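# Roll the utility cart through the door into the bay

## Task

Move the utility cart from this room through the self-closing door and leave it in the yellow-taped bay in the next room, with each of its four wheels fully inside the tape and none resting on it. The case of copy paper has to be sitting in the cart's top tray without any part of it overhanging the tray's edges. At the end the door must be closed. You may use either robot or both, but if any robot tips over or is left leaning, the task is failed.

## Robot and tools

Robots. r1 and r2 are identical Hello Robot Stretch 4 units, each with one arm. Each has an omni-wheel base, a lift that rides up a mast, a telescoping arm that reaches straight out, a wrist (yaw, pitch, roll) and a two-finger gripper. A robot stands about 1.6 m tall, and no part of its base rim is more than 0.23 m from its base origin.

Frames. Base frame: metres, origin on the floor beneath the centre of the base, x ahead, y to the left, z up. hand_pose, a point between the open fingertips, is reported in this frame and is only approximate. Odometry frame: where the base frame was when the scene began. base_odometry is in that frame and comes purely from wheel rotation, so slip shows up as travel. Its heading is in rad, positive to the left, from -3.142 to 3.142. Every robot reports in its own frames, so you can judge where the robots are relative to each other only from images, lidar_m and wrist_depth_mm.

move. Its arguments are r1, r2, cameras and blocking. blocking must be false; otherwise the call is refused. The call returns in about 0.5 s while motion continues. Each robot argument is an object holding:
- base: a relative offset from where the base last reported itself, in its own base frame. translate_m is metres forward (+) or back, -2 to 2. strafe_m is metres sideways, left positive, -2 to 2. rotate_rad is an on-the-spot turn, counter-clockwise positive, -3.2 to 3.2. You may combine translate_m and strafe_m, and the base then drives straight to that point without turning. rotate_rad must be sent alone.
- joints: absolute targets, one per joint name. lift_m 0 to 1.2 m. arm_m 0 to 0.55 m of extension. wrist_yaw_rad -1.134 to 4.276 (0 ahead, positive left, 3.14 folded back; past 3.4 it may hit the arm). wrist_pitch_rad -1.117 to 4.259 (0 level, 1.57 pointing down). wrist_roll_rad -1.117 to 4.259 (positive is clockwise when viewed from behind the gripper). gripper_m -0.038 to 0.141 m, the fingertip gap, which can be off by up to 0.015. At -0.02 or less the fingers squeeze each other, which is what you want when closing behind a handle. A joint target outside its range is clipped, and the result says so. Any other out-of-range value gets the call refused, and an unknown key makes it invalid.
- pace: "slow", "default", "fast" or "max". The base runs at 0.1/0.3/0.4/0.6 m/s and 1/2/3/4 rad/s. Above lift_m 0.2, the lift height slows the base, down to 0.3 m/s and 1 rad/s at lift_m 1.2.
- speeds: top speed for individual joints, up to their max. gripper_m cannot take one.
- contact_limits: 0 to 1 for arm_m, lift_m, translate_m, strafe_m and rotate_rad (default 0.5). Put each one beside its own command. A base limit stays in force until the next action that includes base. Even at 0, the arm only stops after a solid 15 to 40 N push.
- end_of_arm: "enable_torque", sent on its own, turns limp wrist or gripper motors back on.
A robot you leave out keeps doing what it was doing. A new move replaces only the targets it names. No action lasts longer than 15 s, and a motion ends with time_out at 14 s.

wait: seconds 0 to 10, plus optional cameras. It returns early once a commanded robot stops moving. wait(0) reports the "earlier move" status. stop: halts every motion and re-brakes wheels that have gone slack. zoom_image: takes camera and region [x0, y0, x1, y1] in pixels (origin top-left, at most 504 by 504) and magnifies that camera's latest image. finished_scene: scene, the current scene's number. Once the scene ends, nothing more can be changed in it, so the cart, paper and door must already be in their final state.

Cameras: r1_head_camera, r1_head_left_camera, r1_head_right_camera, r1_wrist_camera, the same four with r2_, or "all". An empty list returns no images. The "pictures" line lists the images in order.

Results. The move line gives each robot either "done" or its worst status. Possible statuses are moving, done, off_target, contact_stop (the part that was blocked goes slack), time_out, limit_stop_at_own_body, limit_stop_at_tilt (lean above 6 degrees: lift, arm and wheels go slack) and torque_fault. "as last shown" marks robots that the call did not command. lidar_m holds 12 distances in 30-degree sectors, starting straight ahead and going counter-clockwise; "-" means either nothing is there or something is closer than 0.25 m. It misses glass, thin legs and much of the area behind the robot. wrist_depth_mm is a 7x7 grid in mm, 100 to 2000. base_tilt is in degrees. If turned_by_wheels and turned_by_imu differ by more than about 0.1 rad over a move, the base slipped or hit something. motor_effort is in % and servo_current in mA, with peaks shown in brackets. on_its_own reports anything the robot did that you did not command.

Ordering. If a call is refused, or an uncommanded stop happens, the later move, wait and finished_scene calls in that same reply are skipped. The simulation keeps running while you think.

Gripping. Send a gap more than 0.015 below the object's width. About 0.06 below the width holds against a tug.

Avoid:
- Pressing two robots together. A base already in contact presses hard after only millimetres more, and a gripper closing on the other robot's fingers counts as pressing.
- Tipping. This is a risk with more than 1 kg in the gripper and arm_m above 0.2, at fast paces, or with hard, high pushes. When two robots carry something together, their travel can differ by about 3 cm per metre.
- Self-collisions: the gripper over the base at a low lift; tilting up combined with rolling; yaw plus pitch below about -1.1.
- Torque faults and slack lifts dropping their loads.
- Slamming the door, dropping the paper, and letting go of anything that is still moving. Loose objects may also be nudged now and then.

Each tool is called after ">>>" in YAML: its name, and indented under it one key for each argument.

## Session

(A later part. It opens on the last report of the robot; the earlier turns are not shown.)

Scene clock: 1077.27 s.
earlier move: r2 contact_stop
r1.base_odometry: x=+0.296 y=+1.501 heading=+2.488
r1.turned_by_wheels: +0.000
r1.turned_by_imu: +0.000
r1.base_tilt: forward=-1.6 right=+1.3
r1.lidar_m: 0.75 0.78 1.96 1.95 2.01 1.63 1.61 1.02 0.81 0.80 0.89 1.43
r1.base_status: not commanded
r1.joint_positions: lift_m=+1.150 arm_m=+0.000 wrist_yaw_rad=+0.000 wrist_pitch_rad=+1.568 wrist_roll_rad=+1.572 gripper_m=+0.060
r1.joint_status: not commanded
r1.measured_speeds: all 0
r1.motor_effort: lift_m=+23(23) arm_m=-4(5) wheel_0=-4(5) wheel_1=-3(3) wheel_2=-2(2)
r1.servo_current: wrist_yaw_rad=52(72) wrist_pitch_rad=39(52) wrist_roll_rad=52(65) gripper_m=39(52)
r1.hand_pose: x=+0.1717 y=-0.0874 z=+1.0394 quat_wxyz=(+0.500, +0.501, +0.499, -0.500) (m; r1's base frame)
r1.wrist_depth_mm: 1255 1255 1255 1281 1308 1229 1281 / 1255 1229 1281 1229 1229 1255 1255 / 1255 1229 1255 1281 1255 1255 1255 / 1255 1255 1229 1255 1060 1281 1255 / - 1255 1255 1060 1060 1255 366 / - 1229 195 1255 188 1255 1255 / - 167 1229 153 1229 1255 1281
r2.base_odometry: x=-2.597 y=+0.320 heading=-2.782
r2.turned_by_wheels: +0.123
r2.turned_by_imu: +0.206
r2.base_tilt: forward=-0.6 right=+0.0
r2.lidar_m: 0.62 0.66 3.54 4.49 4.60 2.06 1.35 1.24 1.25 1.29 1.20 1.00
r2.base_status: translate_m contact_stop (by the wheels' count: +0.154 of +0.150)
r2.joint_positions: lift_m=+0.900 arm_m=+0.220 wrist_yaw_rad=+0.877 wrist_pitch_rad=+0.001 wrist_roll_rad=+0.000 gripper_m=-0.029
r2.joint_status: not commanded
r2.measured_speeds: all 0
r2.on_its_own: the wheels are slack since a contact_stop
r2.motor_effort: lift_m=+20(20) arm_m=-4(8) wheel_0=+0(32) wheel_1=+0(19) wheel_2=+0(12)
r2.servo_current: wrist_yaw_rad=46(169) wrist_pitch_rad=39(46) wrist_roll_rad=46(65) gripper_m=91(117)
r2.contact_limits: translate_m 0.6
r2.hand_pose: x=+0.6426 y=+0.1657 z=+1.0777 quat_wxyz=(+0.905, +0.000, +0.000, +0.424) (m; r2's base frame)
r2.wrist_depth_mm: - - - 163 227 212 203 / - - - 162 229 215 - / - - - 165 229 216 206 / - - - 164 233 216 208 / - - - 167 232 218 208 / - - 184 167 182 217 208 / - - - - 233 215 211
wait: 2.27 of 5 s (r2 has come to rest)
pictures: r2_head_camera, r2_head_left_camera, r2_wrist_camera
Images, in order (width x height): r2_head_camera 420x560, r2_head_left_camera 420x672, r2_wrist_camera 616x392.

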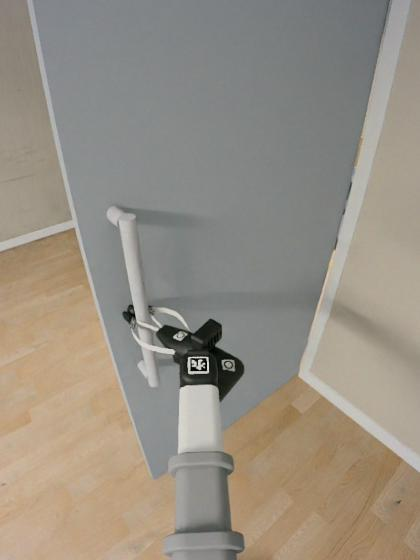

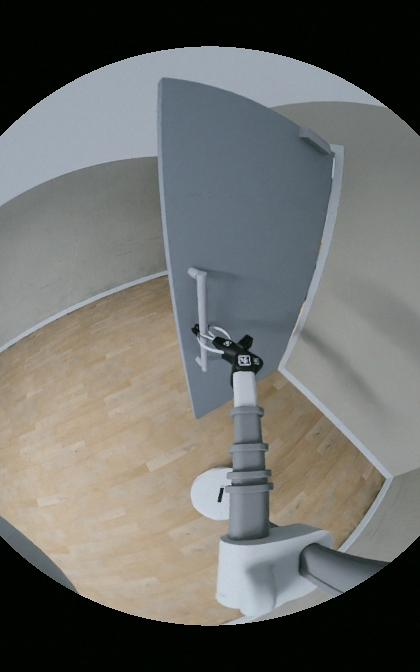

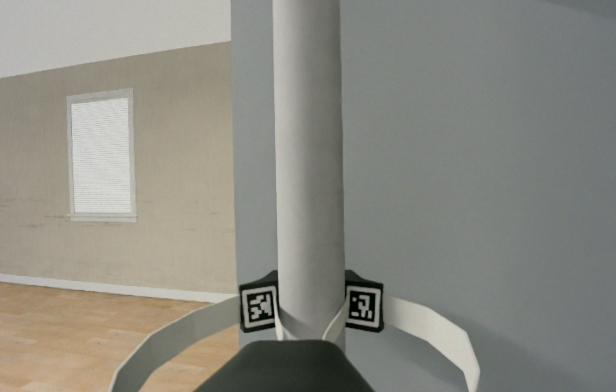

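>>> move:
  r2: {"base":{"translate_m":0.15,"strafe_m":0.06},"pace":"slow","contact_limits":{"translate_m":0.8}}
  blocking: false
  cameras: []

>>> wait:
  seconds: 5
  cameras: ["r2_wrist_camera","r2_head_camera"]

Scene clock: 1082.00 s.
move: r2 moving
r1: as last shown
r1.lidar_m: 0.74 0.76 1.98 1.96 2.03 1.63 1.61 1.04 0.81 0.79 0.88 1.39
r1.motor_effort: lift_m=+23(23) arm_m=-4(4) wheel_0=-4(4) wheel_1=-3(3) wheel_2=-2(2)
r1.servo_current: wrist_yaw_rad=52(65) wrist_pitch_rad=39(46) wrist_roll_rad=52(52) gripper_m=46(46)
r1.wrist_depth_mm: 1229 1255 1229 1255 1281 1255 1281 / 1229 1255 1255 1308 1229 1281 1255 / 1255 1281 1255 1229 1229 1255 1281 / 1281 1255 1255 1255 1060 1255 1255 / - 1229 1281 1042 1042 1281 368 / - 1255 195 1255 188 1255 1255 / - 166 1281 153 1281 1255 1255
r2.base_odometry: x=-2.607 y=+0.311 heading=-2.782
r2.turned_by_wheels: +0.000
r2.turned_by_imu: +0.001
r2.base_tilt: forward=-0.7 right=+0.1
r2.lidar_m: 0.59 0.65 3.57 4.47 4.62 2.07 1.37 1.26 1.29 1.31 1.17 1.00
r2.base_status: translate_m moving; strafe_m moving
r2.joint_positions: lift_m=+0.900 arm_m=+0.220 wrist_yaw_rad=+0.877 wrist_pitch_rad=+0.001 wrist_roll_rad=+0.000 gripper_m=-0.029
r2.joint_status: not commanded
r2.measured_speeds: translate_m=+0.049 strafe_m=+0.019 rotate_rad=+0.002 lift_m=+0.000 arm_m=+0.000 wrist_yaw_rad=+0.000 wrist_pitch_rad=+0.000 wrist_roll_rad=+0.000
r2.motor_effort: lift_m=+20(20) arm_m=-4(4) wheel_0=+2(3) wheel_1=+4(5) wheel_2=-5(8)
r2.servo_current: wrist_yaw_rad=46(59) wrist_pitch_rad=46(46) wrist_roll_rad=46(59) gripper_m=85(91)
r2.contact_limits: translate_m 0.8
r2.hand_pose: x=+0.6426 y=+0.1657 z=+1.0777 quat_wxyz=(+0.905, +0.000, +0.000, +0.424) (m; r2's base frame)
r2.wrist_depth_mm: - - - 161 225 212 202 / - - - 163 228 213 - / - - - 164 229 213 204 / - - - 164 230 215 206 / - - - 167 232 216 206 / - - 184 166 181 216 207 / - - - - 232 213 208
pictures: none
No camera images: "cameras" was empty.

Scene clock: 1084.33 s.
earlier move: r2 done
r1.base_odometry: x=+0.296 y=+1.501 heading=+2.488
r1.turned_by_wheels: +0.000
r1.turned_by_imu: +0.000
r1.base_tilt: forward=-1.6 right=+1.2
r1.lidar_m: 0.74 0.79 2.01 1.95 2.02 1.65 1.62 1.04 0.80 0.79 0.90 1.40
r1.base_status: not commanded
r1.joint_positions: lift_m=+1.150 arm_m=+0.000 wrist_yaw_rad=+0.000 wrist_pitch_rad=+1.568 wrist_roll_rad=+1.572 gripper_m=+0.060
r1.joint_status: not commanded
r1.measured_speeds: all 0
r1.motor_effort: lift_m=+23(23) arm_m=-4(4) wheel_0=-4(5) wheel_1=-3(3) wheel_2=-2(2)
r1.servo_current: wrist_yaw_rad=46(72) wrist_pitch_rad=39(52) wrist_roll_rad=52(65) gripper_m=39(52)
r1.hand_pose: x=+0.1717 y=-0.0874 z=+1.0394 quat_wxyz=(+0.500, +0.501, +0.499, -0.500) (m; r1's base frame)
r1.wrist_depth_mm: 1229 1229 1281 1255 1255 1255 1255 / 1229 1255 1255 1255 1255 1281 1281 / 1255 1229 1255 1255 1255 1281 1308 / 1229 1229 1281 1281 1042 1281 1281 / - 1255 1255 1042 1060 1255 368 / - 1229 193 1229 187 1255 1255 / - 167 1229 153 1255 1255 1255
r2.base_odometry: x=-2.716 y=+0.211 heading=-2.779
r2.turned_by_wheels: +0.003
r2.turned_by_imu: +0.006
r2.base_tilt: forward=-0.6 right=+0.0
r2.lidar_m: 0.61 0.64 3.40 4.34 4.64 2.27 1.52 1.38 1.44 1.26 1.16 0.87
r2.base_status: done
r2.joint_positions: lift_m=+0.900 arm_m=+0.220 wrist_yaw_rad=+0.890 wrist_pitch_rad=+0.001 wrist_roll_rad=+0.000 gripper_m=-0.029
r2.joint_status: not commanded
r2.measured_speeds: all 0
r2.motor_effort: lift_m=+20(20) arm_m=-4(4) wheel_0=+21(23) wheel_1=+8(11) wheel_2=+6(8)
r2.servo_current: wrist_yaw_rad=72(72) wrist_pitch_rad=39(52) wrist_roll_rad=46(59) gripper_m=85(91)
r2.contact_limits: translate_m 0.8
r2.hand_pose: x=+0.6404 y=+0.1691 z=+1.0777 quat_wxyz=(+0.903, +0.000, +0.000, +0.430) (m; r2's base frame)
r2.wrist_depth_mm: - - - 165 215 191 177 / - - - 162 215 193 179 / - - - 166 217 195 180 / - - - 167 219 198 181 / - - - 167 220 196 182 / - - 183 167 181 195 182 / - - - - 220 193 183
wait: 2.33 of 5 s (r2 has come to rest)
pictures: r2_head_camera, r2_wrist_camera
Images, in order (width x height): r2_head_camera 420x560, r2_wrist_camera 616x392.

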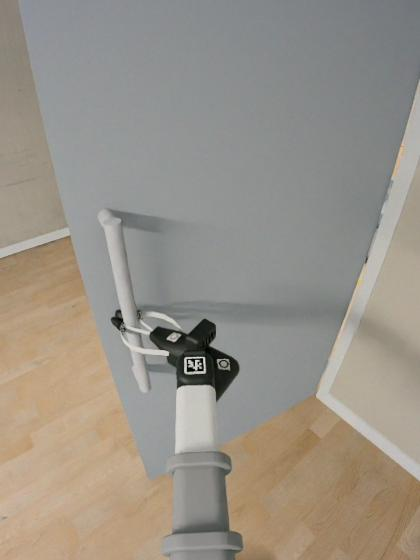

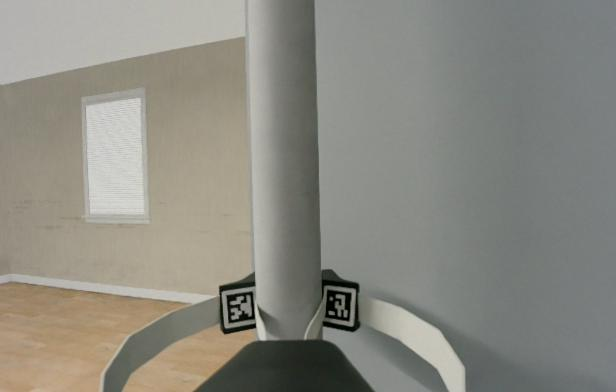

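>>> move:
  r2: {"base":{"translate_m":0.17,"strafe_m":0.16},"pace":"slow","contact_limits":{"translate_m":0.8}}
  blocking: false
  cameras: []

>>> wait:
  seconds: 5
  cameras: ["r2_wrist_camera","r2_head_camera"]

Scene clock: 1087.73 s.
move: r2 moving
r1: as last shown
r1.base_tilt: forward=-1.6 right=+1.3
r1.lidar_m: 0.74 0.80 1.99 1.97 2.03 1.62 1.63 1.03 0.81 0.79 0.91 1.42
r1.motor_effort: lift_m=+23(23) arm_m=-4(4) wheel_0=-4(4) wheel_1=-3(3) wheel_2=-2(2)
r1.servo_current: wrist_yaw_rad=39(59) wrist_pitch_rad=39(52) wrist_roll_rad=46(52) gripper_m=46(52)
r1.wrist_depth_mm: 1255 1229 1255 1255 1255 1229 1281 / 1255 1255 1229 1255 1255 1255 1281 / 1229 1229 1229 1229 1281 1281 1255 / 1229 1255 1229 1281 1060 1229 1281 / - 1255 1281 1060 1042 1255 366 / - 1255 194 1255 187 1229 1281 / - 167 1255 153 1255 1255 1281
r2.base_odometry: x=-2.722 y=+0.199 heading=-2.777
r2.turned_by_wheels: +0.001
r2.turned_by_imu: +0.002
r2.base_tilt: forward=-0.7 right=+0.0
r2.lidar_m: 0.58 0.64 3.38 4.27 4.64 2.30 1.55 1.38 1.45 1.23 1.16 0.88
r2.base_status: translate_m moving; strafe_m moving
r2.joint_positions: lift_m=+0.900 arm_m=+0.220 wrist_yaw_rad=+0.890 wrist_pitch_rad=+0.001 wrist_roll_rad=+0.000 gripper_m=-0.029
r2.joint_status: not commanded
r2.measured_speeds: translate_m=+0.037 strafe_m=+0.035 rotate_rad=-0.004 lift_m=+0.000 arm_m=+0.000 wrist_yaw_rad=+0.000 wrist_pitch_rad=+0.000 wrist_roll_rad=+0.000
r2.motor_effort: lift_m=+20(20) arm_m=-4(4) wheel_0=+11(22) wheel_1=+11(12) wheel_2=+1(5)
r2.servo_current: wrist_yaw_rad=72(72) wrist_pitch_rad=39(46) wrist_roll_rad=46(59) gripper_m=85(91)
r2.contact_limits: translate_m 0.8
r2.hand_pose: x=+0.6404 y=+0.1691 z=+1.0777 quat_wxyz=(+0.903, +0.000, +0.000, +0.430) (m; r2's base frame)
r2.wrist_depth_mm: - - - 164 215 191 177 / - - - 162 216 191 178 / - - - 165 217 193 180 / - - - 165 219 198 180 / - - - 166 221 196 181 / - - 184 167 180 195 182 / - - - - 220 189 183
pictures: none
No camera images: "cameras" was empty.

Scene clock: 1090.83 s.
earlier move: r2 done
r1.base_odometry: x=+0.296 y=+1.501 heading=+2.488
r1.turned_by_wheels: +0.000
r1.turned_by_imu: +0.000
r1.base_tilt: forward=-1.6 right=+1.2
r1.lidar_m: 0.72 0.77 1.98 1.96 2.03 1.64 1.62 1.04 0.81 0.79 0.90 1.43
r1.base_status: not commanded
r1.joint_positions: lift_m=+1.150 arm_m=+0.000 wrist_yaw_rad=+0.000 wrist_pitch_rad=+1.568 wrist_roll_rad=+1.572 gripper_m=+0.060
r1.joint_status: not commanded
r1.measured_speeds: all 0
r1.motor_effort: lift_m=+23(23) arm_m=-4(5) wheel_0=-4(5) wheel_1=-3(3) wheel_2=-2(2)
r1.servo_current: wrist_yaw_rad=39(78) wrist_pitch_rad=39(52) wrist_roll_rad=52(65) gripper_m=39(52)
r1.hand_pose: x=+0.1717 y=-0.0874 z=+1.0394 quat_wxyz=(+0.500, +0.501, +0.499, -0.500) (m; r1's base frame)
r1.wrist_depth_mm: 1229 1281 1229 1229 1255 1229 1255 / 1229 1255 1255 1255 1255 1255 1255 / 1229 1229 1255 1255 1255 1281 1255 / 1229 1255 1255 1255 1042 1255 1255 / - 1255 1229 1025 1042 1308 366 / - 1281 193 1255 188 1281 1229 / - 166 1229 153 1281 1281 1255
r2.base_odometry: x=-2.818 y=+0.001 heading=-2.782
r2.turned_by_wheels: -0.004
r2.turned_by_imu: -0.061
r2.base_tilt: forward=-0.6 right=+0.1
r2.lidar_m: 0.62 0.69 3.12 3.86 4.62 2.90 1.80 1.66 1.68 1.36 1.18 0.81
r2.base_status: done
r2.joint_positions: lift_m=+0.900 arm_m=+0.220 wrist_yaw_rad=+0.858 wrist_pitch_rad=+0.001 wrist_roll_rad=+0.000 gripper_m=-0.029
r2.joint_status: not commanded
r2.measured_speeds: all 0
r2.on_its_own: wrist_yaw_rad is at rest, and its servo_current (130 mA) is outside its rest range (0 to 104 mA)
r2.motor_effort: lift_m=+20(20) arm_m=-6(6) wheel_0=-18(30) wheel_1=-10(12) wheel_2=-9(15)
r2.servo_current: wrist_yaw_rad=130(143) wrist_pitch_rad=39(46) wrist_roll_rad=33(65) gripper_m=78(91)
r2.contact_limits: translate_m 0.8
r2.hand_pose: x=+0.6458 y=+0.1609 z=+1.0777 quat_wxyz=(+0.909, +0.000, +0.000, +0.416) (m; r2's base frame)
r2.wrist_depth_mm: - - - 160 215 193 177 / - - - 162 217 195 179 / - - - 164 220 196 180 / - - - 164 218 198 181 / - - - 166 224 199 182 / - - - 167 176 193 182 / - - - - 225 197 183
wait: 3.10 of 5 s (r2 has come to rest)
pictures: r2_head_camera, r2_wrist_camera
Images, in order (width x height): r2_head_camera 420x560, r2_wrist_camera 616x392.

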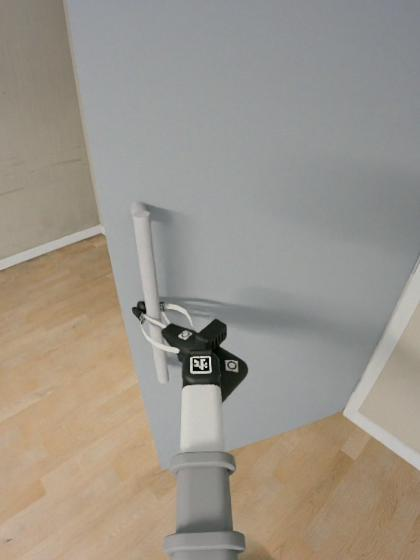

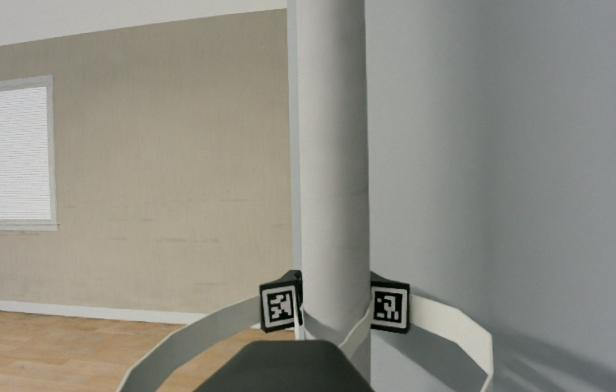

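>>> move:
  r2: {"base":{"translate_m":0.2,"strafe_m":0.13},"pace":"slow","contact_limits":{"translate_m":0.8}}
  blocking: false
  cameras: []

>>> wait:
  seconds: 6
  cameras: ["r2_wrist_camera","r2_head_camera"]

Scene clock: 1094.93 s.
move: r2 moving
r1: as last shown
r1.base_tilt: forward=-1.6 right=+1.3
r1.lidar_m: 0.74 0.78 1.99 1.97 2.01 1.64 1.63 1.03 0.82 0.79 0.91 1.42
r1.motor_effort: lift_m=+23(23) arm_m=-4(4) wheel_0=-4(4) wheel_1=-2(3) wheel_2=-2(2)
r1.servo_current: wrist_yaw_rad=33(65) wrist_pitch_rad=52(52) wrist_roll_rad=59(59) gripper_m=46(46)
r1.wrist_depth_mm: 1229 1229 1255 1281 1281 1229 1255 / 1229 1229 1255 1255 1255 1255 1255 / 1205 1281 1255 1229 1255 1255 1255 / 1255 1229 1255 1255 1042 1281 1308 / - 1229 1229 1042 1060 1255 368 / - 1255 195 1255 187 1281 1229 / - 166 1281 153 1229 1229 1281
r2.base_odometry: x=-2.827 y=-0.010 heading=-2.785
r2.turned_by_wheels: -0.003
r2.turned_by_imu: -0.003
r2.base_tilt: forward=-0.6 right=+0.1
r2.lidar_m: 0.63 0.73 3.09 3.79 4.59 2.98 1.88 1.65 1.69 1.35 1.19 0.79
r2.base_status: translate_m moving; strafe_m moving
r2.joint_positions: lift_m=+0.900 arm_m=+0.220 wrist_yaw_rad=+0.858 wrist_pitch_rad=+0.001 wrist_roll_rad=+0.000 gripper_m=-0.029
r2.joint_status: not commanded
r2.measured_speeds: translate_m=+0.045 strafe_m=+0.030 rotate_rad=-0.003 lift_m=+0.000 arm_m=+0.000 wrist_yaw_rad=+0.000 wrist_pitch_rad=+0.000 wrist_roll_rad=+0.000
r2.motor_effort: lift_m=+20(20) arm_m=-6(6) wheel_0=-22(22) wheel_1=-1(9) wheel_2=-13(13)
r2.servo_current: wrist_yaw_rad=137(150) wrist_pitch_rad=33(46) wrist_roll_rad=46(59) gripper_m=85(91)
r2.contact_limits: translate_m 0.8
r2.hand_pose: x=+0.6458 y=+0.1609 z=+1.0777 quat_wxyz=(+0.909, +0.000, +0.000, +0.416) (m; r2's base frame)
r2.wrist_depth_mm: - - - 160 215 194 177 / - - - 162 217 194 178 / - - - 163 216 196 180 / - - - 164 217 198 180 / - - - 166 222 199 181 / - - - 168 177 193 182 / - - 144 - 225 193 182
pictures: none
No camera images: "cameras" was empty.

Scene clock: 1098.00 s.
earlier move: r2 done
r1.base_odometry: x=+0.296 y=+1.501 heading=+2.488
r1.turned_by_wheels: +0.000
r1.turned_by_imu: +0.000
r1.base_tilt: forward=-1.6 right=+1.2
r1.lidar_m: 0.74 0.78 2.00 1.95 2.03 1.63 1.62 1.03 0.80 0.81 0.91 1.40
r1.base_status: not commanded
r1.joint_positions: lift_m=+1.150 arm_m=+0.000 wrist_yaw_rad=+0.000 wrist_pitch_rad=+1.568 wrist_roll_rad=+1.572 gripper_m=+0.060
r1.joint_status: not commanded
r1.measured_speeds: all 0
r1.motor_effort: lift_m=+23(23) arm_m=-4(5) wheel_0=-4(5) wheel_1=-2(3) wheel_2=-2(2)
r1.servo_current: wrist_yaw_rad=46(72) wrist_pitch_rad=46(52) wrist_roll_rad=59(65) gripper_m=39(52)
r1.hand_pose: x=+0.1717 y=-0.0874 z=+1.0394 quat_wxyz=(+0.500, +0.501, +0.499, -0.500) (m; r1's base frame)
r1.wrist_depth_mm: 1255 1205 1281 1255 1229 1255 1281 / 1255 1255 1229 1255 1229 1255 1281 / 1229 1281 1255 1229 1255 1255 1255 / 1255 1229 1255 1255 1042 1229 1255 / - 1229 1255 1025 1042 1255 366 / - 1255 193 1281 188 1255 1281 / - 166 1255 153 1255 1255 1255
r2.base_odometry: x=-2.961 y=-0.190 heading=-2.784
r2.turned_by_wheels: +0.001
r2.turned_by_imu: -0.173
r2.base_tilt: forward=-0.6 right=+0.1
r2.lidar_m: 0.62 0.70 2.80 3.10 4.67 4.65 2.38 1.94 1.93 1.45 1.18 0.76
r2.base_status: done
r2.joint_positions: lift_m=+0.900 arm_m=+0.220 wrist_yaw_rad=+0.854 wrist_pitch_rad=+0.001 wrist_roll_rad=+0.000 gripper_m=-0.029
r2.joint_status: not commanded
r2.measured_speeds: all 0
r2.on_its_own: wrist_yaw_rad is at rest, and its servo_current (163 mA) is outside its rest range (0 to 104 mA)
r2.motor_effort: lift_m=+20(20) arm_m=-11(12) wheel_0=-16(34) wheel_1=-4(10) wheel_2=-5(21)
r2.servo_current: wrist_yaw_rad=163(169) wrist_pitch_rad=39(46) wrist_roll_rad=52(59) gripper_m=85(91)
r2.contact_limits: translate_m 0.8
r2.hand_pose: x=+0.6467 y=+0.1601 z=+1.0777 quat_wxyz=(+0.910, +0.000, +0.000, +0.414) (m; r2's base frame)
r2.wrist_depth_mm: - - - 159 214 190 171 / - - - 161 216 190 172 / - - - 163 214 192 174 / - - - 163 216 197 - / - - - 165 222 194 176 / - - - 167 175 187 177 / - - 145 - 224 196 177
wait: 3.07 of 6 s (r2 has come to rest)
pictures: r2_head_camera, r2_wrist_camera
Images, in order (width x height): r2_head_camera 420x560, r2_wrist_camera 616x392.

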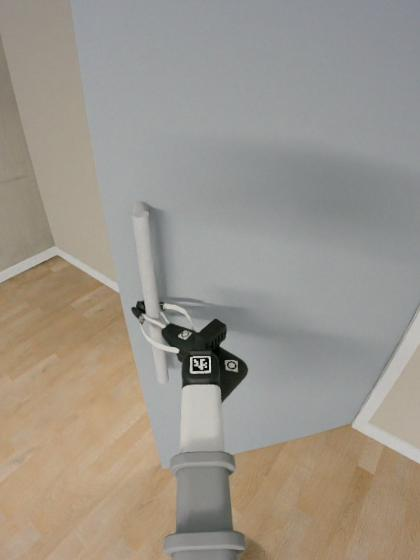

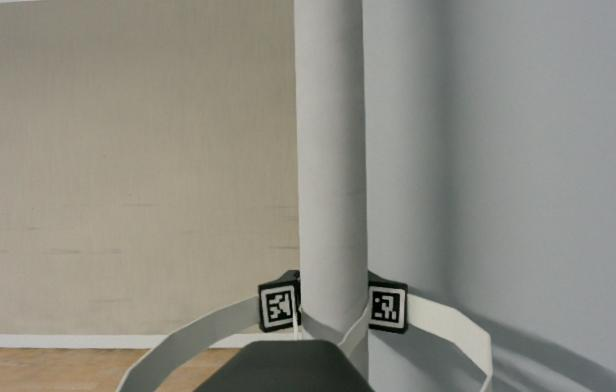

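Works well; repeat.

>>> move:
  r2: {"base":{"translate_m":0.2,"strafe_m":0.14},"pace":"slow","contact_limits":{"translate_m":0.8}}
  blocking: false
  cameras: []

>>> wait:
  seconds: 6
  cameras: ["r2_wrist_camera","r2_head_left_camera"]

Scene clock: 1105.27 s.
move: r2 moving
r1: as last shown
r1.lidar_m: 0.75 0.79 1.98 1.96 2.05 1.64 1.62 1.01 0.81 0.81 0.89 1.40
r1.motor_effort: lift_m=+23(23) arm_m=-4(4) wheel_0=-4(5) wheel_1=-2(3) wheel_2=-2(2)
r1.servo_current: wrist_yaw_rad=46(72) wrist_pitch_rad=39(46) wrist_roll_rad=46(72) gripper_m=46(46)
r1.wrist_depth_mm: 1255 1255 1229 1255 1281 1281 1255 / 1255 1229 1255 1255 1255 1229 1281 / 1229 1255 1255 1229 1229 1255 1255 / 1255 1255 1255 1255 1060 1281 1255 / - 1255 1255 1042 1042 1255 368 / - 1229 194 1229 188 1255 1281 / - 166 1255 153 1281 1281 1255
r2.base_odometry: x=-2.969 y=-0.201 heading=-2.786
r2.turned_by_wheels: -0.003
r2.turned_by_imu: -0.002
r2.base_tilt: forward=-0.6 right=+0.1
r2.lidar_m: 0.60 2.07 2.80 3.11 4.67 4.65 2.41 1.95 1.96 1.44 1.16 0.75
r2.base_status: translate_m moving; strafe_m moving
r2.joint_positions: lift_m=+0.900 arm_m=+0.220 wrist_yaw_rad=+0.854 wrist_pitch_rad=+0.001 wrist_roll_rad=+0.000 gripper_m=-0.029
r2.joint_status: not commanded
r2.measured_speeds: translate_m=+0.044 strafe_m=+0.029 rotate_rad=+0.000 lift_m=+0.000 arm_m=+0.000 wrist_yaw_rad=+0.000 wrist_pitch_rad=+0.000 wrist_roll_rad=+0.000
r2.motor_effort: lift_m=+20(20) arm_m=-12(12) wheel_0=-20(22) wheel_1=-1(4) wheel_2=-14(14)
r2.servo_current: wrist_yaw_rad=169(169) wrist_pitch_rad=39(39) wrist_roll_rad=52(52) gripper_m=78(91)
r2.contact_limits: translate_m 0.8
r2.hand_pose: x=+0.6467 y=+0.1601 z=+1.0777 quat_wxyz=(+0.910, +0.000, +0.000, +0.414) (m; r2's base frame)
r2.wrist_depth_mm: - - - 160 214 189 171 / - - - 161 216 190 173 / - - - 163 214 191 173 / - - - 163 216 196 - / - - - 166 221 194 176 / - - - 167 176 187 176 / - - 144 - 224 195 177
pictures: none
No camera images: "cameras" was empty.

Scene clock: 1108.40 s.
earlier move: r2 done
r1.base_odometry: x=+0.296 y=+1.501 heading=+2.488
r1.turned_by_wheels: +0.000
r1.turned_by_imu: +0.000
r1.base_tilt: forward=-1.6 right=+1.3
r1.lidar_m: 0.74 0.79 1.98 1.94 2.02 1.63 1.62 1.03 0.83 0.80 0.90 1.39
r1.base_status: not commanded
r1.joint_positions: lift_m=+1.150 arm_m=+0.000 wrist_yaw_rad=+0.000 wrist_pitch_rad=+1.568 wrist_roll_rad=+1.572 gripper_m=+0.060
r1.joint_status: not commanded
r1.measured_speeds: all 0
r1.motor_effort: lift_m=+23(23) arm_m=-4(5) wheel_0=-4(5) wheel_1=-2(3) wheel_2=-2(2)
r1.servo_current: wrist_yaw_rad=59(72) wrist_pitch_rad=39(52) wrist_roll_rad=39(72) gripper_m=39(46)
r1.hand_pose: x=+0.1717 y=-0.0874 z=+1.0394 quat_wxyz=(+0.500, +0.501, +0.499, -0.500) (m; r1's base frame)
r1.wrist_depth_mm: 1229 1229 1255 1255 1255 1255 1255 / 1255 1281 1255 1281 1255 1229 1281 / 1255 1229 1255 1255 1229 1255 1255 / 1255 1255 1255 1255 1060 1255 1281 / - 1281 1229 1025 1042 1281 368 / - 1229 194 1255 187 1255 1255 / - 166 1255 152 1229 1255 1281
r2.base_odometry: x=-3.100 y=-0.391 heading=-2.786
r2.turned_by_wheels: +0.001
r2.turned_by_imu: -0.242
r2.base_tilt: forward=-0.6 right=+0.1
r2.lidar_m: 0.62 0.72 2.49 2.54 3.33 4.72 3.55 2.37 2.24 1.73 1.14 0.75
r2.base_status: done
r2.joint_positions: lift_m=+0.900 arm_m=+0.221 wrist_yaw_rad=+0.854 wrist_pitch_rad=+0.001 wrist_roll_rad=+0.000 gripper_m=-0.029
r2.joint_status: not commanded
r2.measured_speeds: all 0
r2.on_its_own: wrist_yaw_rad is at rest, and its servo_current (169 mA) is outside its rest range (0 to 104 mA)
r2.motor_effort: lift_m=+20(20) arm_m=-13(14) wheel_0=-16(36) wheel_1=-4(9) wheel_2=-5(19)
r2.servo_current: wrist_yaw_rad=169(169) wrist_pitch_rad=33(46) wrist_roll_rad=46(59) gripper_m=85(91)
r2.contact_limits: translate_m 0.8
r2.hand_pose: x=+0.6468 y=+0.1601 z=+1.0777 quat_wxyz=(+0.910, +0.000, +0.000, +0.414) (m; r2's base frame)
r2.wrist_depth_mm: - - - 160 214 187 - / - - - 160 216 189 170 / - - - 162 213 191 171 / - - - 163 215 195 - / - - - 165 221 192 174 / - - - 166 175 189 174 / - - 144 - 223 189 174
wait: 3.13 of 6 s (r2 has come to rest)
pictures: r2_head_left_camera, r2_wrist_camera
Images, in order (width x height): r2_head_left_camera 420x672, r2_wrist_camera 616x392.

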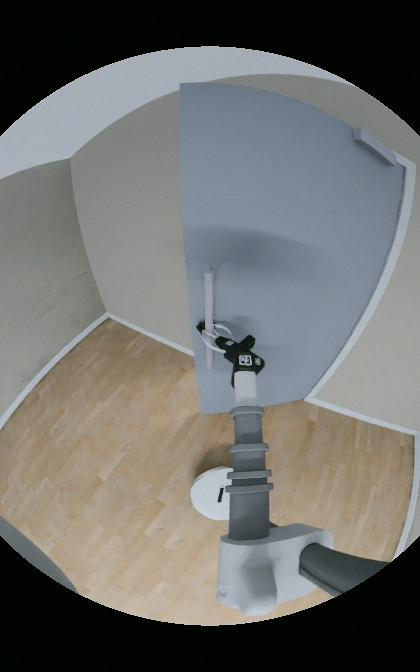

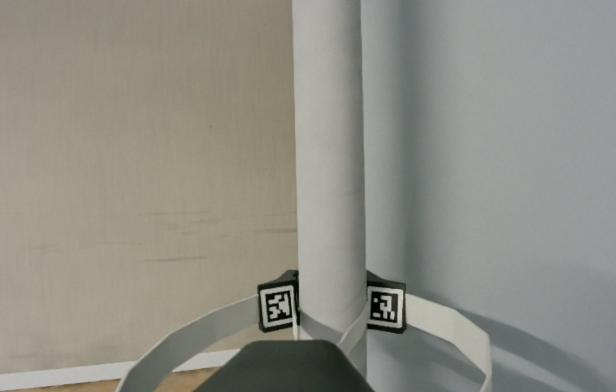

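>>> move:
  r2: {"base":{"translate_m":0.2,"strafe_m":0.14},"pace":"slow","contact_limits":{"translate_m":0.8}}
  blocking: false
  cameras: []

>>> wait:
  seconds: 6
  cameras: ["r2_wrist_camera","r2_head_left_camera","r1_head_left_camera"]

Scene clock: 1111.87 s.
move: r2 moving
r1: as last shown
r1.base_tilt: forward=-1.5 right=+1.3
r1.lidar_m: 0.74 0.77 2.02 1.96 2.00 1.65 1.63 1.02 0.82 0.81 0.90 1.39
r1.motor_effort: lift_m=+23(23) arm_m=-4(4) wheel_0=-4(5) wheel_1=-2(3) wheel_2=-2(2)
r1.servo_current: wrist_yaw_rad=39(65) wrist_pitch_rad=39(46) wrist_roll_rad=39(65) gripper_m=46(46)
r1.wrist_depth_mm: 1255 1255 1255 1255 1255 1308 1255 / 1229 1255 1229 1255 1255 1255 1229 / 1229 1229 1229 1255 1255 1229 1281 / 1229 1255 1255 1229 1042 1255 1255 / - 1229 1255 1025 1042 1229 368 / - 1229 194 1255 189 1281 1281 / - 167 1255 153 1229 1229 1281
r2.base_odometry: x=-3.108 y=-0.402 heading=-2.788
r2.turned_by_wheels: -0.003
r2.turned_by_imu: -0.003
r2.base_tilt: forward=-0.7 right=+0.1
r2.lidar_m: 0.60 1.47 2.49 2.55 3.29 4.73 3.57 2.41 2.25 1.68 1.15 0.75
r2.base_status: translate_m moving; strafe_m moving
r2.joint_positions: lift_m=+0.900 arm_m=+0.221 wrist_yaw_rad=+0.854 wrist_pitch_rad=+0.001 wrist_roll_rad=+0.000 gripper_m=-0.029
r2.joint_status: not commanded
r2.measured_speeds: translate_m=+0.044 strafe_m=+0.030 rotate_rad=-0.001 lift_m=+0.000 arm_m=+0.000 wrist_yaw_rad=+0.000 wrist_pitch_rad=+0.000 wrist_roll_rad=+0.000
r2.motor_effort: lift_m=+20(20) arm_m=-13(13) wheel_0=-18(22) wheel_1=-1(3) wheel_2=-11(12)
r2.servo_current: wrist_yaw_rad=163(163) wrist_pitch_rad=39(46) wrist_roll_rad=52(52) gripper_m=85(85)
r2.contact_limits: translate_m 0.8
r2.hand_pose: x=+0.6467 y=+0.1601 z=+1.0777 quat_wxyz=(+0.910, +0.000, +0.000, +0.414) (m; r2's base frame)
r2.wrist_depth_mm: - - - 159 213 187 - / - - - 160 216 189 170 / - - - 162 213 190 172 / - - - 163 215 195 - / - - - 165 221 192 173 / - - - 167 175 189 174 / - - 145 - 223 190 174
pictures: none
No camera images: "cameras" was empty.

Scene clock: 1115.00 s.
earlier move: r2 done
r1.base_odometry: x=+0.296 y=+1.501 heading=+2.488
r1.turned_by_wheels: +0.000
r1.turned_by_imu: +0.000
r1.base_tilt: forward=-1.6 right=+1.3
r1.lidar_m: 0.72 0.78 1.99 1.96 2.03 1.62 1.62 1.03 0.81 0.80 0.90 1.41
r1.base_status: not commanded
r1.joint_positions: lift_m=+1.150 arm_m=+0.000 wrist_yaw_rad=+0.000 wrist_pitch_rad=+1.568 wrist_roll_rad=+1.572 gripper_m=+0.060
r1.joint_status: not commanded
r1.measured_speeds: all 0
r1.motor_effort: lift_m=+23(23) arm_m=-4(5) wheel_0=-3(5) wheel_1=-2(3) wheel_2=-2(2)
r1.servo_current: wrist_yaw_rad=65(78) wrist_pitch_rad=46(52) wrist_roll_rad=46(78) gripper_m=46(46)
r1.hand_pose: x=+0.1717 y=-0.0874 z=+1.0394 quat_wxyz=(+0.500, +0.501, +0.499, -0.500) (m; r1's base frame)
r1.wrist_depth_mm: 1229 1255 1255 1255 1281 1255 1281 / 1281 1255 1255 1255 1281 1229 1255 / 1229 1229 1255 1281 1229 1255 1308 / 1229 1281 1229 1255 1042 1255 1281 / - 1229 1229 1060 1060 1255 370 / - 1255 194 1229 187 1281 1229 / - 167 1255 153 1255 1229 1255
r2.base_odometry: x=-3.240 y=-0.591 heading=-2.788
r2.turned_by_wheels: +0.001
r2.turned_by_imu: -0.266
r2.base_tilt: forward=-0.6 right=+0.1
r2.lidar_m: 0.62 0.72 1.62 2.23 2.50 3.87 - 3.11 2.55 2.22 1.11 0.77
r2.base_status: done
r2.joint_positions: lift_m=+0.900 arm_m=+0.221 wrist_yaw_rad=+0.854 wrist_pitch_rad=+0.001 wrist_roll_rad=+0.000 gripper_m=-0.029
r2.joint_status: not commanded
r2.measured_speeds: all 0
r2.on_its_own: wrist_yaw_rad is at rest, and its servo_current (163 mA) is outside its rest range (0 to 104 mA)
r2.motor_effort: lift_m=+20(20) arm_m=-14(14) wheel_0=-14(34) wheel_1=-6(10) wheel_2=-4(19)
r2.servo_current: wrist_yaw_rad=163(176) wrist_pitch_rad=39(46) wrist_roll_rad=46(59) gripper_m=85(91)
r2.contact_limits: translate_m 0.8
r2.hand_pose: x=+0.6468 y=+0.1601 z=+1.0777 quat_wxyz=(+0.910, +0.000, +0.000, +0.414) (m; r2's base frame)
r2.wrist_depth_mm: - - - 158 213 187 - / - - - 159 216 187 169 / - - - 160 213 190 169 / - - - 160 214 191 - / - - - 161 221 191 172 / - - 181 166 175 188 173 / - - - - 223 189 173
wait: 3.13 of 6 s (r2 has come to rest)
pictures: r1_head_left_camera, r2_head_left_camera, r2_wrist_camera
Images, in order (width x height): r1_head_left_camera 420x672, r2_head_left_camera 420x672, r2_wrist_camera 616x392.

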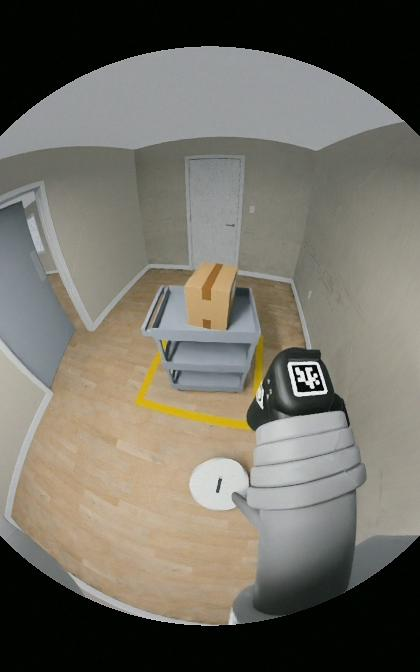

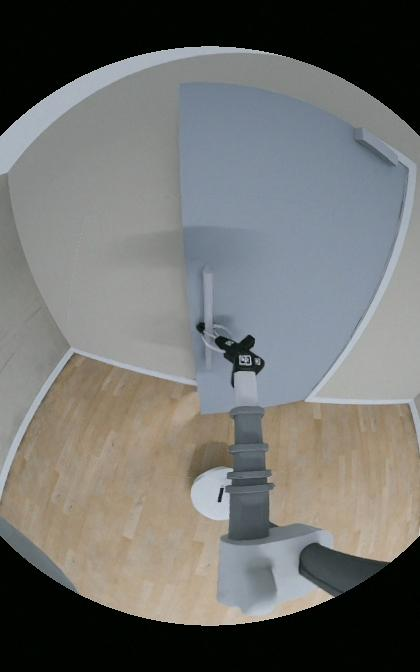

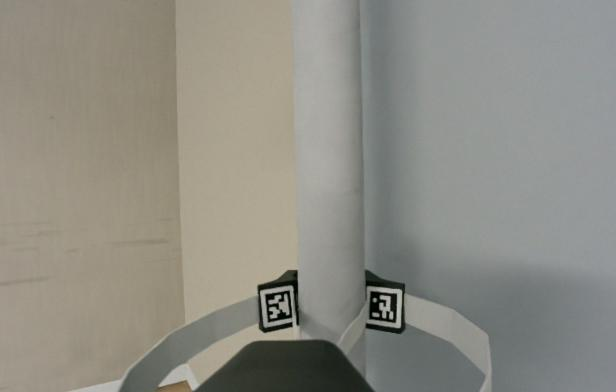

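>>> move:
  r2: {"base":{"translate_m":0.2,"strafe_m":0.14},"pace":"slow","contact_limits":{"translate_m":0.8}}
  blocking: false
  cameras: []

>>> wait:
  seconds: 6
  cameras: ["r2_wrist_camera","r2_head_left_camera","r1_head_left_camera"]

Scene clock: 1125.97 s.
move: r2 moving
r1: as last shown
r1.lidar_m: 0.74 0.77 1.98 1.95 2.02 1.63 1.62 1.04 0.81 0.79 0.88 1.43
r1.motor_effort: lift_m=+23(23) arm_m=-4(4) wheel_0=-4(4) wheel_1=-2(3) wheel_2=-2(2)
r1.servo_current: wrist_yaw_rad=46(59) wrist_pitch_rad=46(46) wrist_roll_rad=52(52) gripper_m=39(46)
r1.wrist_depth_mm: 1255 1229 1255 1281 1281 1281 1255 / 1229 1255 1229 1229 1255 1255 1281 / 1255 1229 1229 1229 1255 1255 1255 / 1255 1255 1255 1255 1060 1255 1229 / - 1281 1281 1060 1042 1255 366 / - 1255 195 1281 188 1255 1255 / - 166 1255 153 1281 1281 1255
r2.base_odometry: x=-3.248 y=-0.602 heading=-2.790
r2.turned_by_wheels: -0.002
r2.turned_by_imu: -0.002
r2.base_tilt: forward=-0.6 right=+0.1
r2.lidar_m: 0.62 1.00 1.62 2.19 2.45 3.84 - 3.11 2.57 2.20 1.15 0.77
r2.base_status: translate_m moving; strafe_m moving
r2.joint_positions: lift_m=+0.900 arm_m=+0.221 wrist_yaw_rad=+0.854 wrist_pitch_rad=+0.001 wrist_roll_rad=+0.000 gripper_m=-0.029
r2.joint_status: not commanded
r2.measured_speeds: translate_m=+0.043 strafe_m=+0.031 rotate_rad=-0.004 lift_m=+0.000 arm_m=+0.000 wrist_yaw_rad=+0.000 wrist_pitch_rad=+0.000 wrist_roll_rad=+0.000
r2.motor_effort: lift_m=+20(20) arm_m=-14(14) wheel_0=-19(19) wheel_1=-1(5) wheel_2=-10(10)
r2.servo_current: wrist_yaw_rad=156(163) wrist_pitch_rad=33(46) wrist_roll_rad=46(52) gripper_m=78(91)
r2.contact_limits: translate_m 0.8
r2.hand_pose: x=+0.6468 y=+0.1601 z=+1.0777 quat_wxyz=(+0.910, +0.000, +0.000, +0.414) (m; r2's base frame)
r2.wrist_depth_mm: - - - 157 214 187 - / - - - 158 215 187 168 / - - - 159 213 190 170 / - - - 159 215 191 - / - - - 161 221 191 172 / - - 167 166 176 187 173 / - - - - 223 190 -
pictures: none
No camera images: "cameras" was empty.

Scene clock: 1130.33 s.
earlier move: r2 done
r1.base_odometry: x=+0.296 y=+1.501 heading=+2.488
r1.turned_by_wheels: +0.000
r1.turned_by_imu: +0.000
r1.base_tilt: forward=-1.6 right=+1.3
r1.lidar_m: 0.75 0.77 1.96 1.96 2.03 1.65 1.61 1.03 0.82 0.80 0.91 1.41
r1.base_status: not commanded
r1.joint_positions: lift_m=+1.150 arm_m=+0.000 wrist_yaw_rad=+0.000 wrist_pitch_rad=+1.568 wrist_roll_rad=+1.572 gripper_m=+0.060
r1.joint_status: not commanded
r1.measured_speeds: all 0
r1.motor_effort: lift_m=+23(23) arm_m=-4(4) wheel_0=-4(5) wheel_1=-2(3) wheel_2=-2(2)
r1.servo_current: wrist_yaw_rad=52(72) wrist_pitch_rad=33(52) wrist_roll_rad=46(72) gripper_m=46(52)
r1.hand_pose: x=+0.1717 y=-0.0874 z=+1.0394 quat_wxyz=(+0.500, +0.501, +0.499, -0.500) (m; r1's base frame)
r1.wrist_depth_mm: 1255 1255 1229 1229 1255 1255 1255 / 1229 1255 1255 1255 1255 1229 1255 / 1229 1229 1255 1255 1281 1255 1255 / 1255 1255 1255 1255 1042 1281 1281 / - 1255 1229 1025 1042 1255 364 / - 1205 194 1255 189 1255 1281 / - 166 1281 153 1255 1281 1255
r2.base_odometry: x=-3.380 y=-0.791 heading=-2.790
r2.turned_by_wheels: +0.000
r2.turned_by_imu: -0.147
r2.base_tilt: forward=-0.6 right=+0.1
r2.lidar_m: 0.62 0.77 1.07 2.06 2.16 2.96 - 3.78 2.81 2.63 1.00 0.72
r2.base_status: done
r2.joint_positions: lift_m=+0.900 arm_m=+0.220 wrist_yaw_rad=+0.860 wrist_pitch_rad=+0.001 wrist_roll_rad=+0.000 gripper_m=-0.029
r2.joint_status: not commanded
r2.measured_speeds: translate_m=+0.000 strafe_m=+0.000 rotate_rad=+0.001 lift_m=+0.000 arm_m=+0.000 wrist_yaw_rad=+0.000 wrist_pitch_rad=+0.000 wrist_roll_rad=+0.000
r2.on_its_own: wrist_yaw_rad is at rest, and its servo_current (124 mA) is outside its rest range (0 to 104 mA)
r2.motor_effort: lift_m=+20(20) arm_m=-6(14) wheel_0=-17(33) wheel_1=-8(13) wheel_2=-4(25)
r2.servo_current: wrist_yaw_rad=124(169) wrist_pitch_rad=39(46) wrist_roll_rad=46(65) gripper_m=78(91)
r2.contact_limits: translate_m 0.8
r2.hand_pose: x=+0.6455 y=+0.1614 z=+1.0777 quat_wxyz=(+0.909, +0.000, +0.000, +0.417) (m; r2's base frame)
r2.wrist_depth_mm: - - 459 150 207 176 - / 1708 - 442 151 202 178 - / - - 442 153 200 183 - / - - 449 154 201 176 160 / - - 455 207 202 181 - / - - 162 158 174 173 166 / - 122 - - 211 187 -
wait: 4.37 of 6 s (r2 has come to rest)
pictures: r1_head_left_camera, r2_head_left_camera, r2_wrist_camera
Images, in order (width x height): r1_head_left_camera 420x672, r2_head_left_camera 420x672, r2_wrist_camera 616x392.

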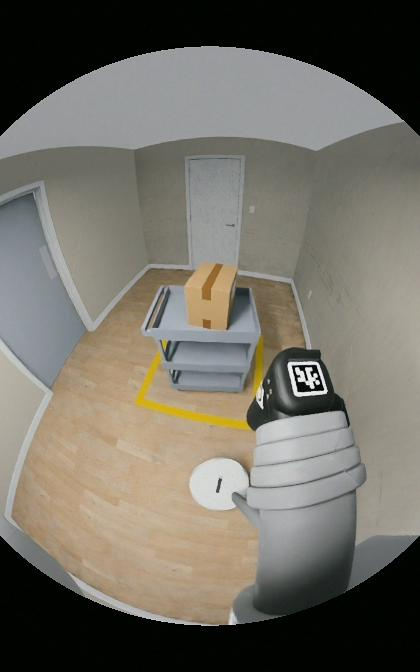

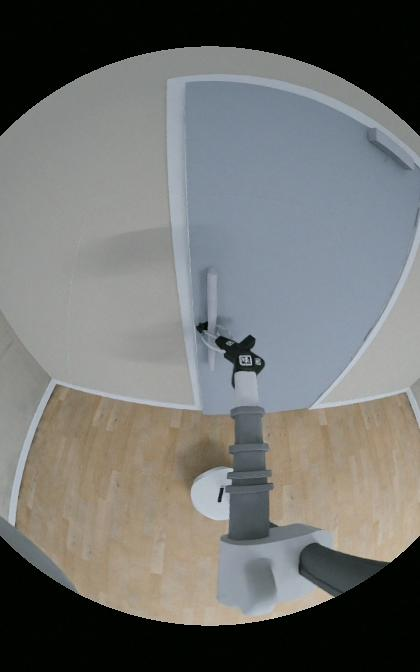

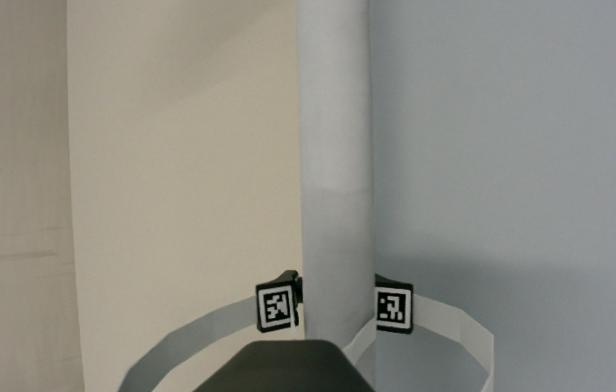

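Near the jamb. A little more, then check.

>>> move:
  r2: {"base":{"translate_m":0.06,"strafe_m":0.03},"pace":"slow","contact_limits":{"translate_m":0.6}}
  blocking: false
  cameras: []

>>> wait:
  seconds: 4
  cameras: ["r2_wrist_camera","r2_head_left_camera","r2_head_camera"]

Scene clock: 1136.63 s.
move: r2 moving
r1: as last shown
r1.lidar_m: 0.75 0.77 2.00 1.93 2.00 1.62 1.63 1.03 0.80 0.80 0.90 1.41
r1.motor_effort: lift_m=+23(23) arm_m=-4(5) wheel_0=-4(5) wheel_1=-2(3) wheel_2=-2(2)
r1.servo_current: wrist_yaw_rad=33(59) wrist_pitch_rad=46(52) wrist_roll_rad=52(59) gripper_m=39(46)
r1.wrist_depth_mm: 1255 1255 1229 1255 1255 1255 1229 / 1229 1229 1205 1281 1255 1255 1255 / 1255 1255 1281 1229 1281 1255 1255 / 1229 1229 1255 1255 1042 1255 1255 / - 1255 1205 1025 1060 1229 368 / - 1229 195 1229 189 1255 1255 / - 167 1255 153 1281 1281 1308
r2.base_odometry: x=-3.389 y=-0.801 heading=-2.792
r2.turned_by_wheels: -0.002
r2.turned_by_imu: -0.046
r2.base_tilt: forward=-0.7 right=+0.1
r2.lidar_m: 0.61 0.69 0.98 2.01 2.09 2.81 - 3.96 2.85 2.72 1.04 0.74
r2.base_status: translate_m moving; strafe_m moving
r2.joint_positions: lift_m=+0.900 arm_m=+0.220 wrist_yaw_rad=+0.860 wrist_pitch_rad=+0.001 wrist_roll_rad=+0.000 gripper_m=-0.029
r2.joint_status: not commanded
r2.measured_speeds: translate_m=+0.047 strafe_m=+0.025 rotate_rad=-0.004 lift_m=+0.000 arm_m=+0.000 wrist_yaw_rad=+0.000 wrist_pitch_rad=+0.000 wrist_roll_rad=+0.000
r2.motor_effort: lift_m=+20(20) arm_m=-7(7) wheel_0=-8(12) wheel_1=+1(7) wheel_2=-13(13)
r2.servo_current: wrist_yaw_rad=111(130) wrist_pitch_rad=39(46) wrist_roll_rad=39(59) gripper_m=78(85)
r2.contact_limits: translate_m 0.6
r2.hand_pose: x=+0.6456 y=+0.1614 z=+1.0777 quat_wxyz=(+0.909, +0.000, +0.000, +0.417) (m; r2's base frame)
r2.wrist_depth_mm: - - 413 158 216 180 - / 1576 - 415 159 213 182 - / - - 424 159 214 187 163 / - - 427 160 211 185 164 / - - 413 161 218 186 165 / 1661 - 180 163 178 181 166 / - - 158 - 221 174 -
pictures: none
No camera images: "cameras" was empty.

Scene clock: 1137.97 s.
earlier move: r2 done
r1.base_odometry: x=+0.296 y=+1.501 heading=+2.488
r1.turned_by_wheels: +0.000
r1.turned_by_imu: +0.000
r1.base_tilt: forward=-1.6 right=+1.3
r1.lidar_m: 0.75 0.77 1.96 1.96 2.03 1.65 1.61 1.02 0.83 0.78 0.89 1.42
r1.base_status: not commanded
r1.joint_positions: lift_m=+1.150 arm_m=+0.000 wrist_yaw_rad=+0.000 wrist_pitch_rad=+1.568 wrist_roll_rad=+1.572 gripper_m=+0.060
r1.joint_status: not commanded
r1.measured_speeds: all 0
r1.motor_effort: lift_m=+23(23) arm_m=-4(5) wheel_0=-4(5) wheel_1=-2(3) wheel_2=-2(2)
r1.servo_current: wrist_yaw_rad=39(65) wrist_pitch_rad=39(52) wrist_roll_rad=52(72) gripper_m=46(46)
r1.hand_pose: x=+0.1717 y=-0.0874 z=+1.0394 quat_wxyz=(+0.500, +0.501, +0.499, -0.500) (m; r1's base frame)
r1.wrist_depth_mm: 1205 1229 1255 1255 1255 1229 1255 / 1255 1255 1281 1255 1255 1308 1255 / 1255 1229 1255 1255 1255 1281 1255 / 1255 1255 1229 1255 1078 1255 1255 / - 1255 1255 1042 1042 1255 364 / - 1255 193 1281 188 1255 1255 / - 166 1281 153 1229 1255 1281
r2.base_odometry: x=-3.426 y=-0.839 heading=-2.792
r2.turned_by_wheels: +0.000
r2.turned_by_imu: -0.005
r2.base_tilt: forward=-0.7 right=+0.1
r2.lidar_m: 0.59 0.66 0.90 1.99 2.08 2.78 - 4.02 2.86 2.73 0.98 0.70
r2.base_status: done
r2.joint_positions: lift_m=+0.900 arm_m=+0.220 wrist_yaw_rad=+0.860 wrist_pitch_rad=+0.001 wrist_roll_rad=+0.000 gripper_m=-0.029
r2.joint_status: not commanded
r2.measured_speeds: all 0
r2.on_its_own: wrist_yaw_rad is at rest, and its servo_current (124 mA) is outside its rest range (0 to 104 mA)
r2.motor_effort: lift_m=+20(20) arm_m=-5(7) wheel_0=-11(16) wheel_1=+1(7) wheel_2=-17(20)
r2.servo_current: wrist_yaw_rad=124(130) wrist_pitch_rad=46(46) wrist_roll_rad=52(59) gripper_m=72(85)
r2.contact_limits: translate_m 0.6
r2.hand_pose: x=+0.6455 y=+0.1614 z=+1.0777 quat_wxyz=(+0.909, +0.000, +0.000, +0.417) (m; r2's base frame)
r2.wrist_depth_mm: - 427 319 128 189 155 - / - 433 322 130 189 160 - / - 439 325 130 190 161 142 / - 449 329 130 193 160 143 / - 455 336 132 189 160 - / 1576 436 185 132 178 157 - / - - 347 - 191 153 -
wait: 1.33 of 4 s (r2 has come to rest)
pictures: r2_head_camera, r2_head_left_camera, r2_wrist_camera
Images, in order (width x height): r2_head_camera 420x560, r2_head_left_camera 420x672, r2_wrist_camera 616x392.

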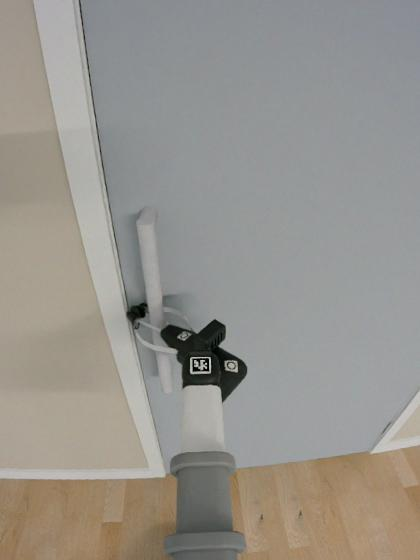

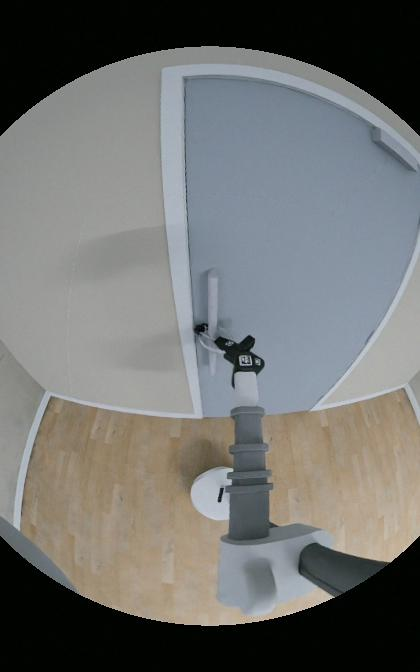

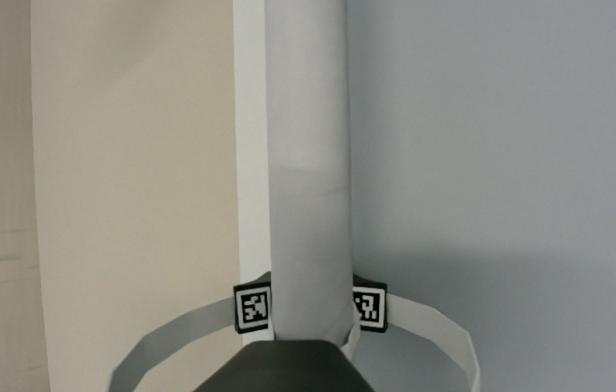

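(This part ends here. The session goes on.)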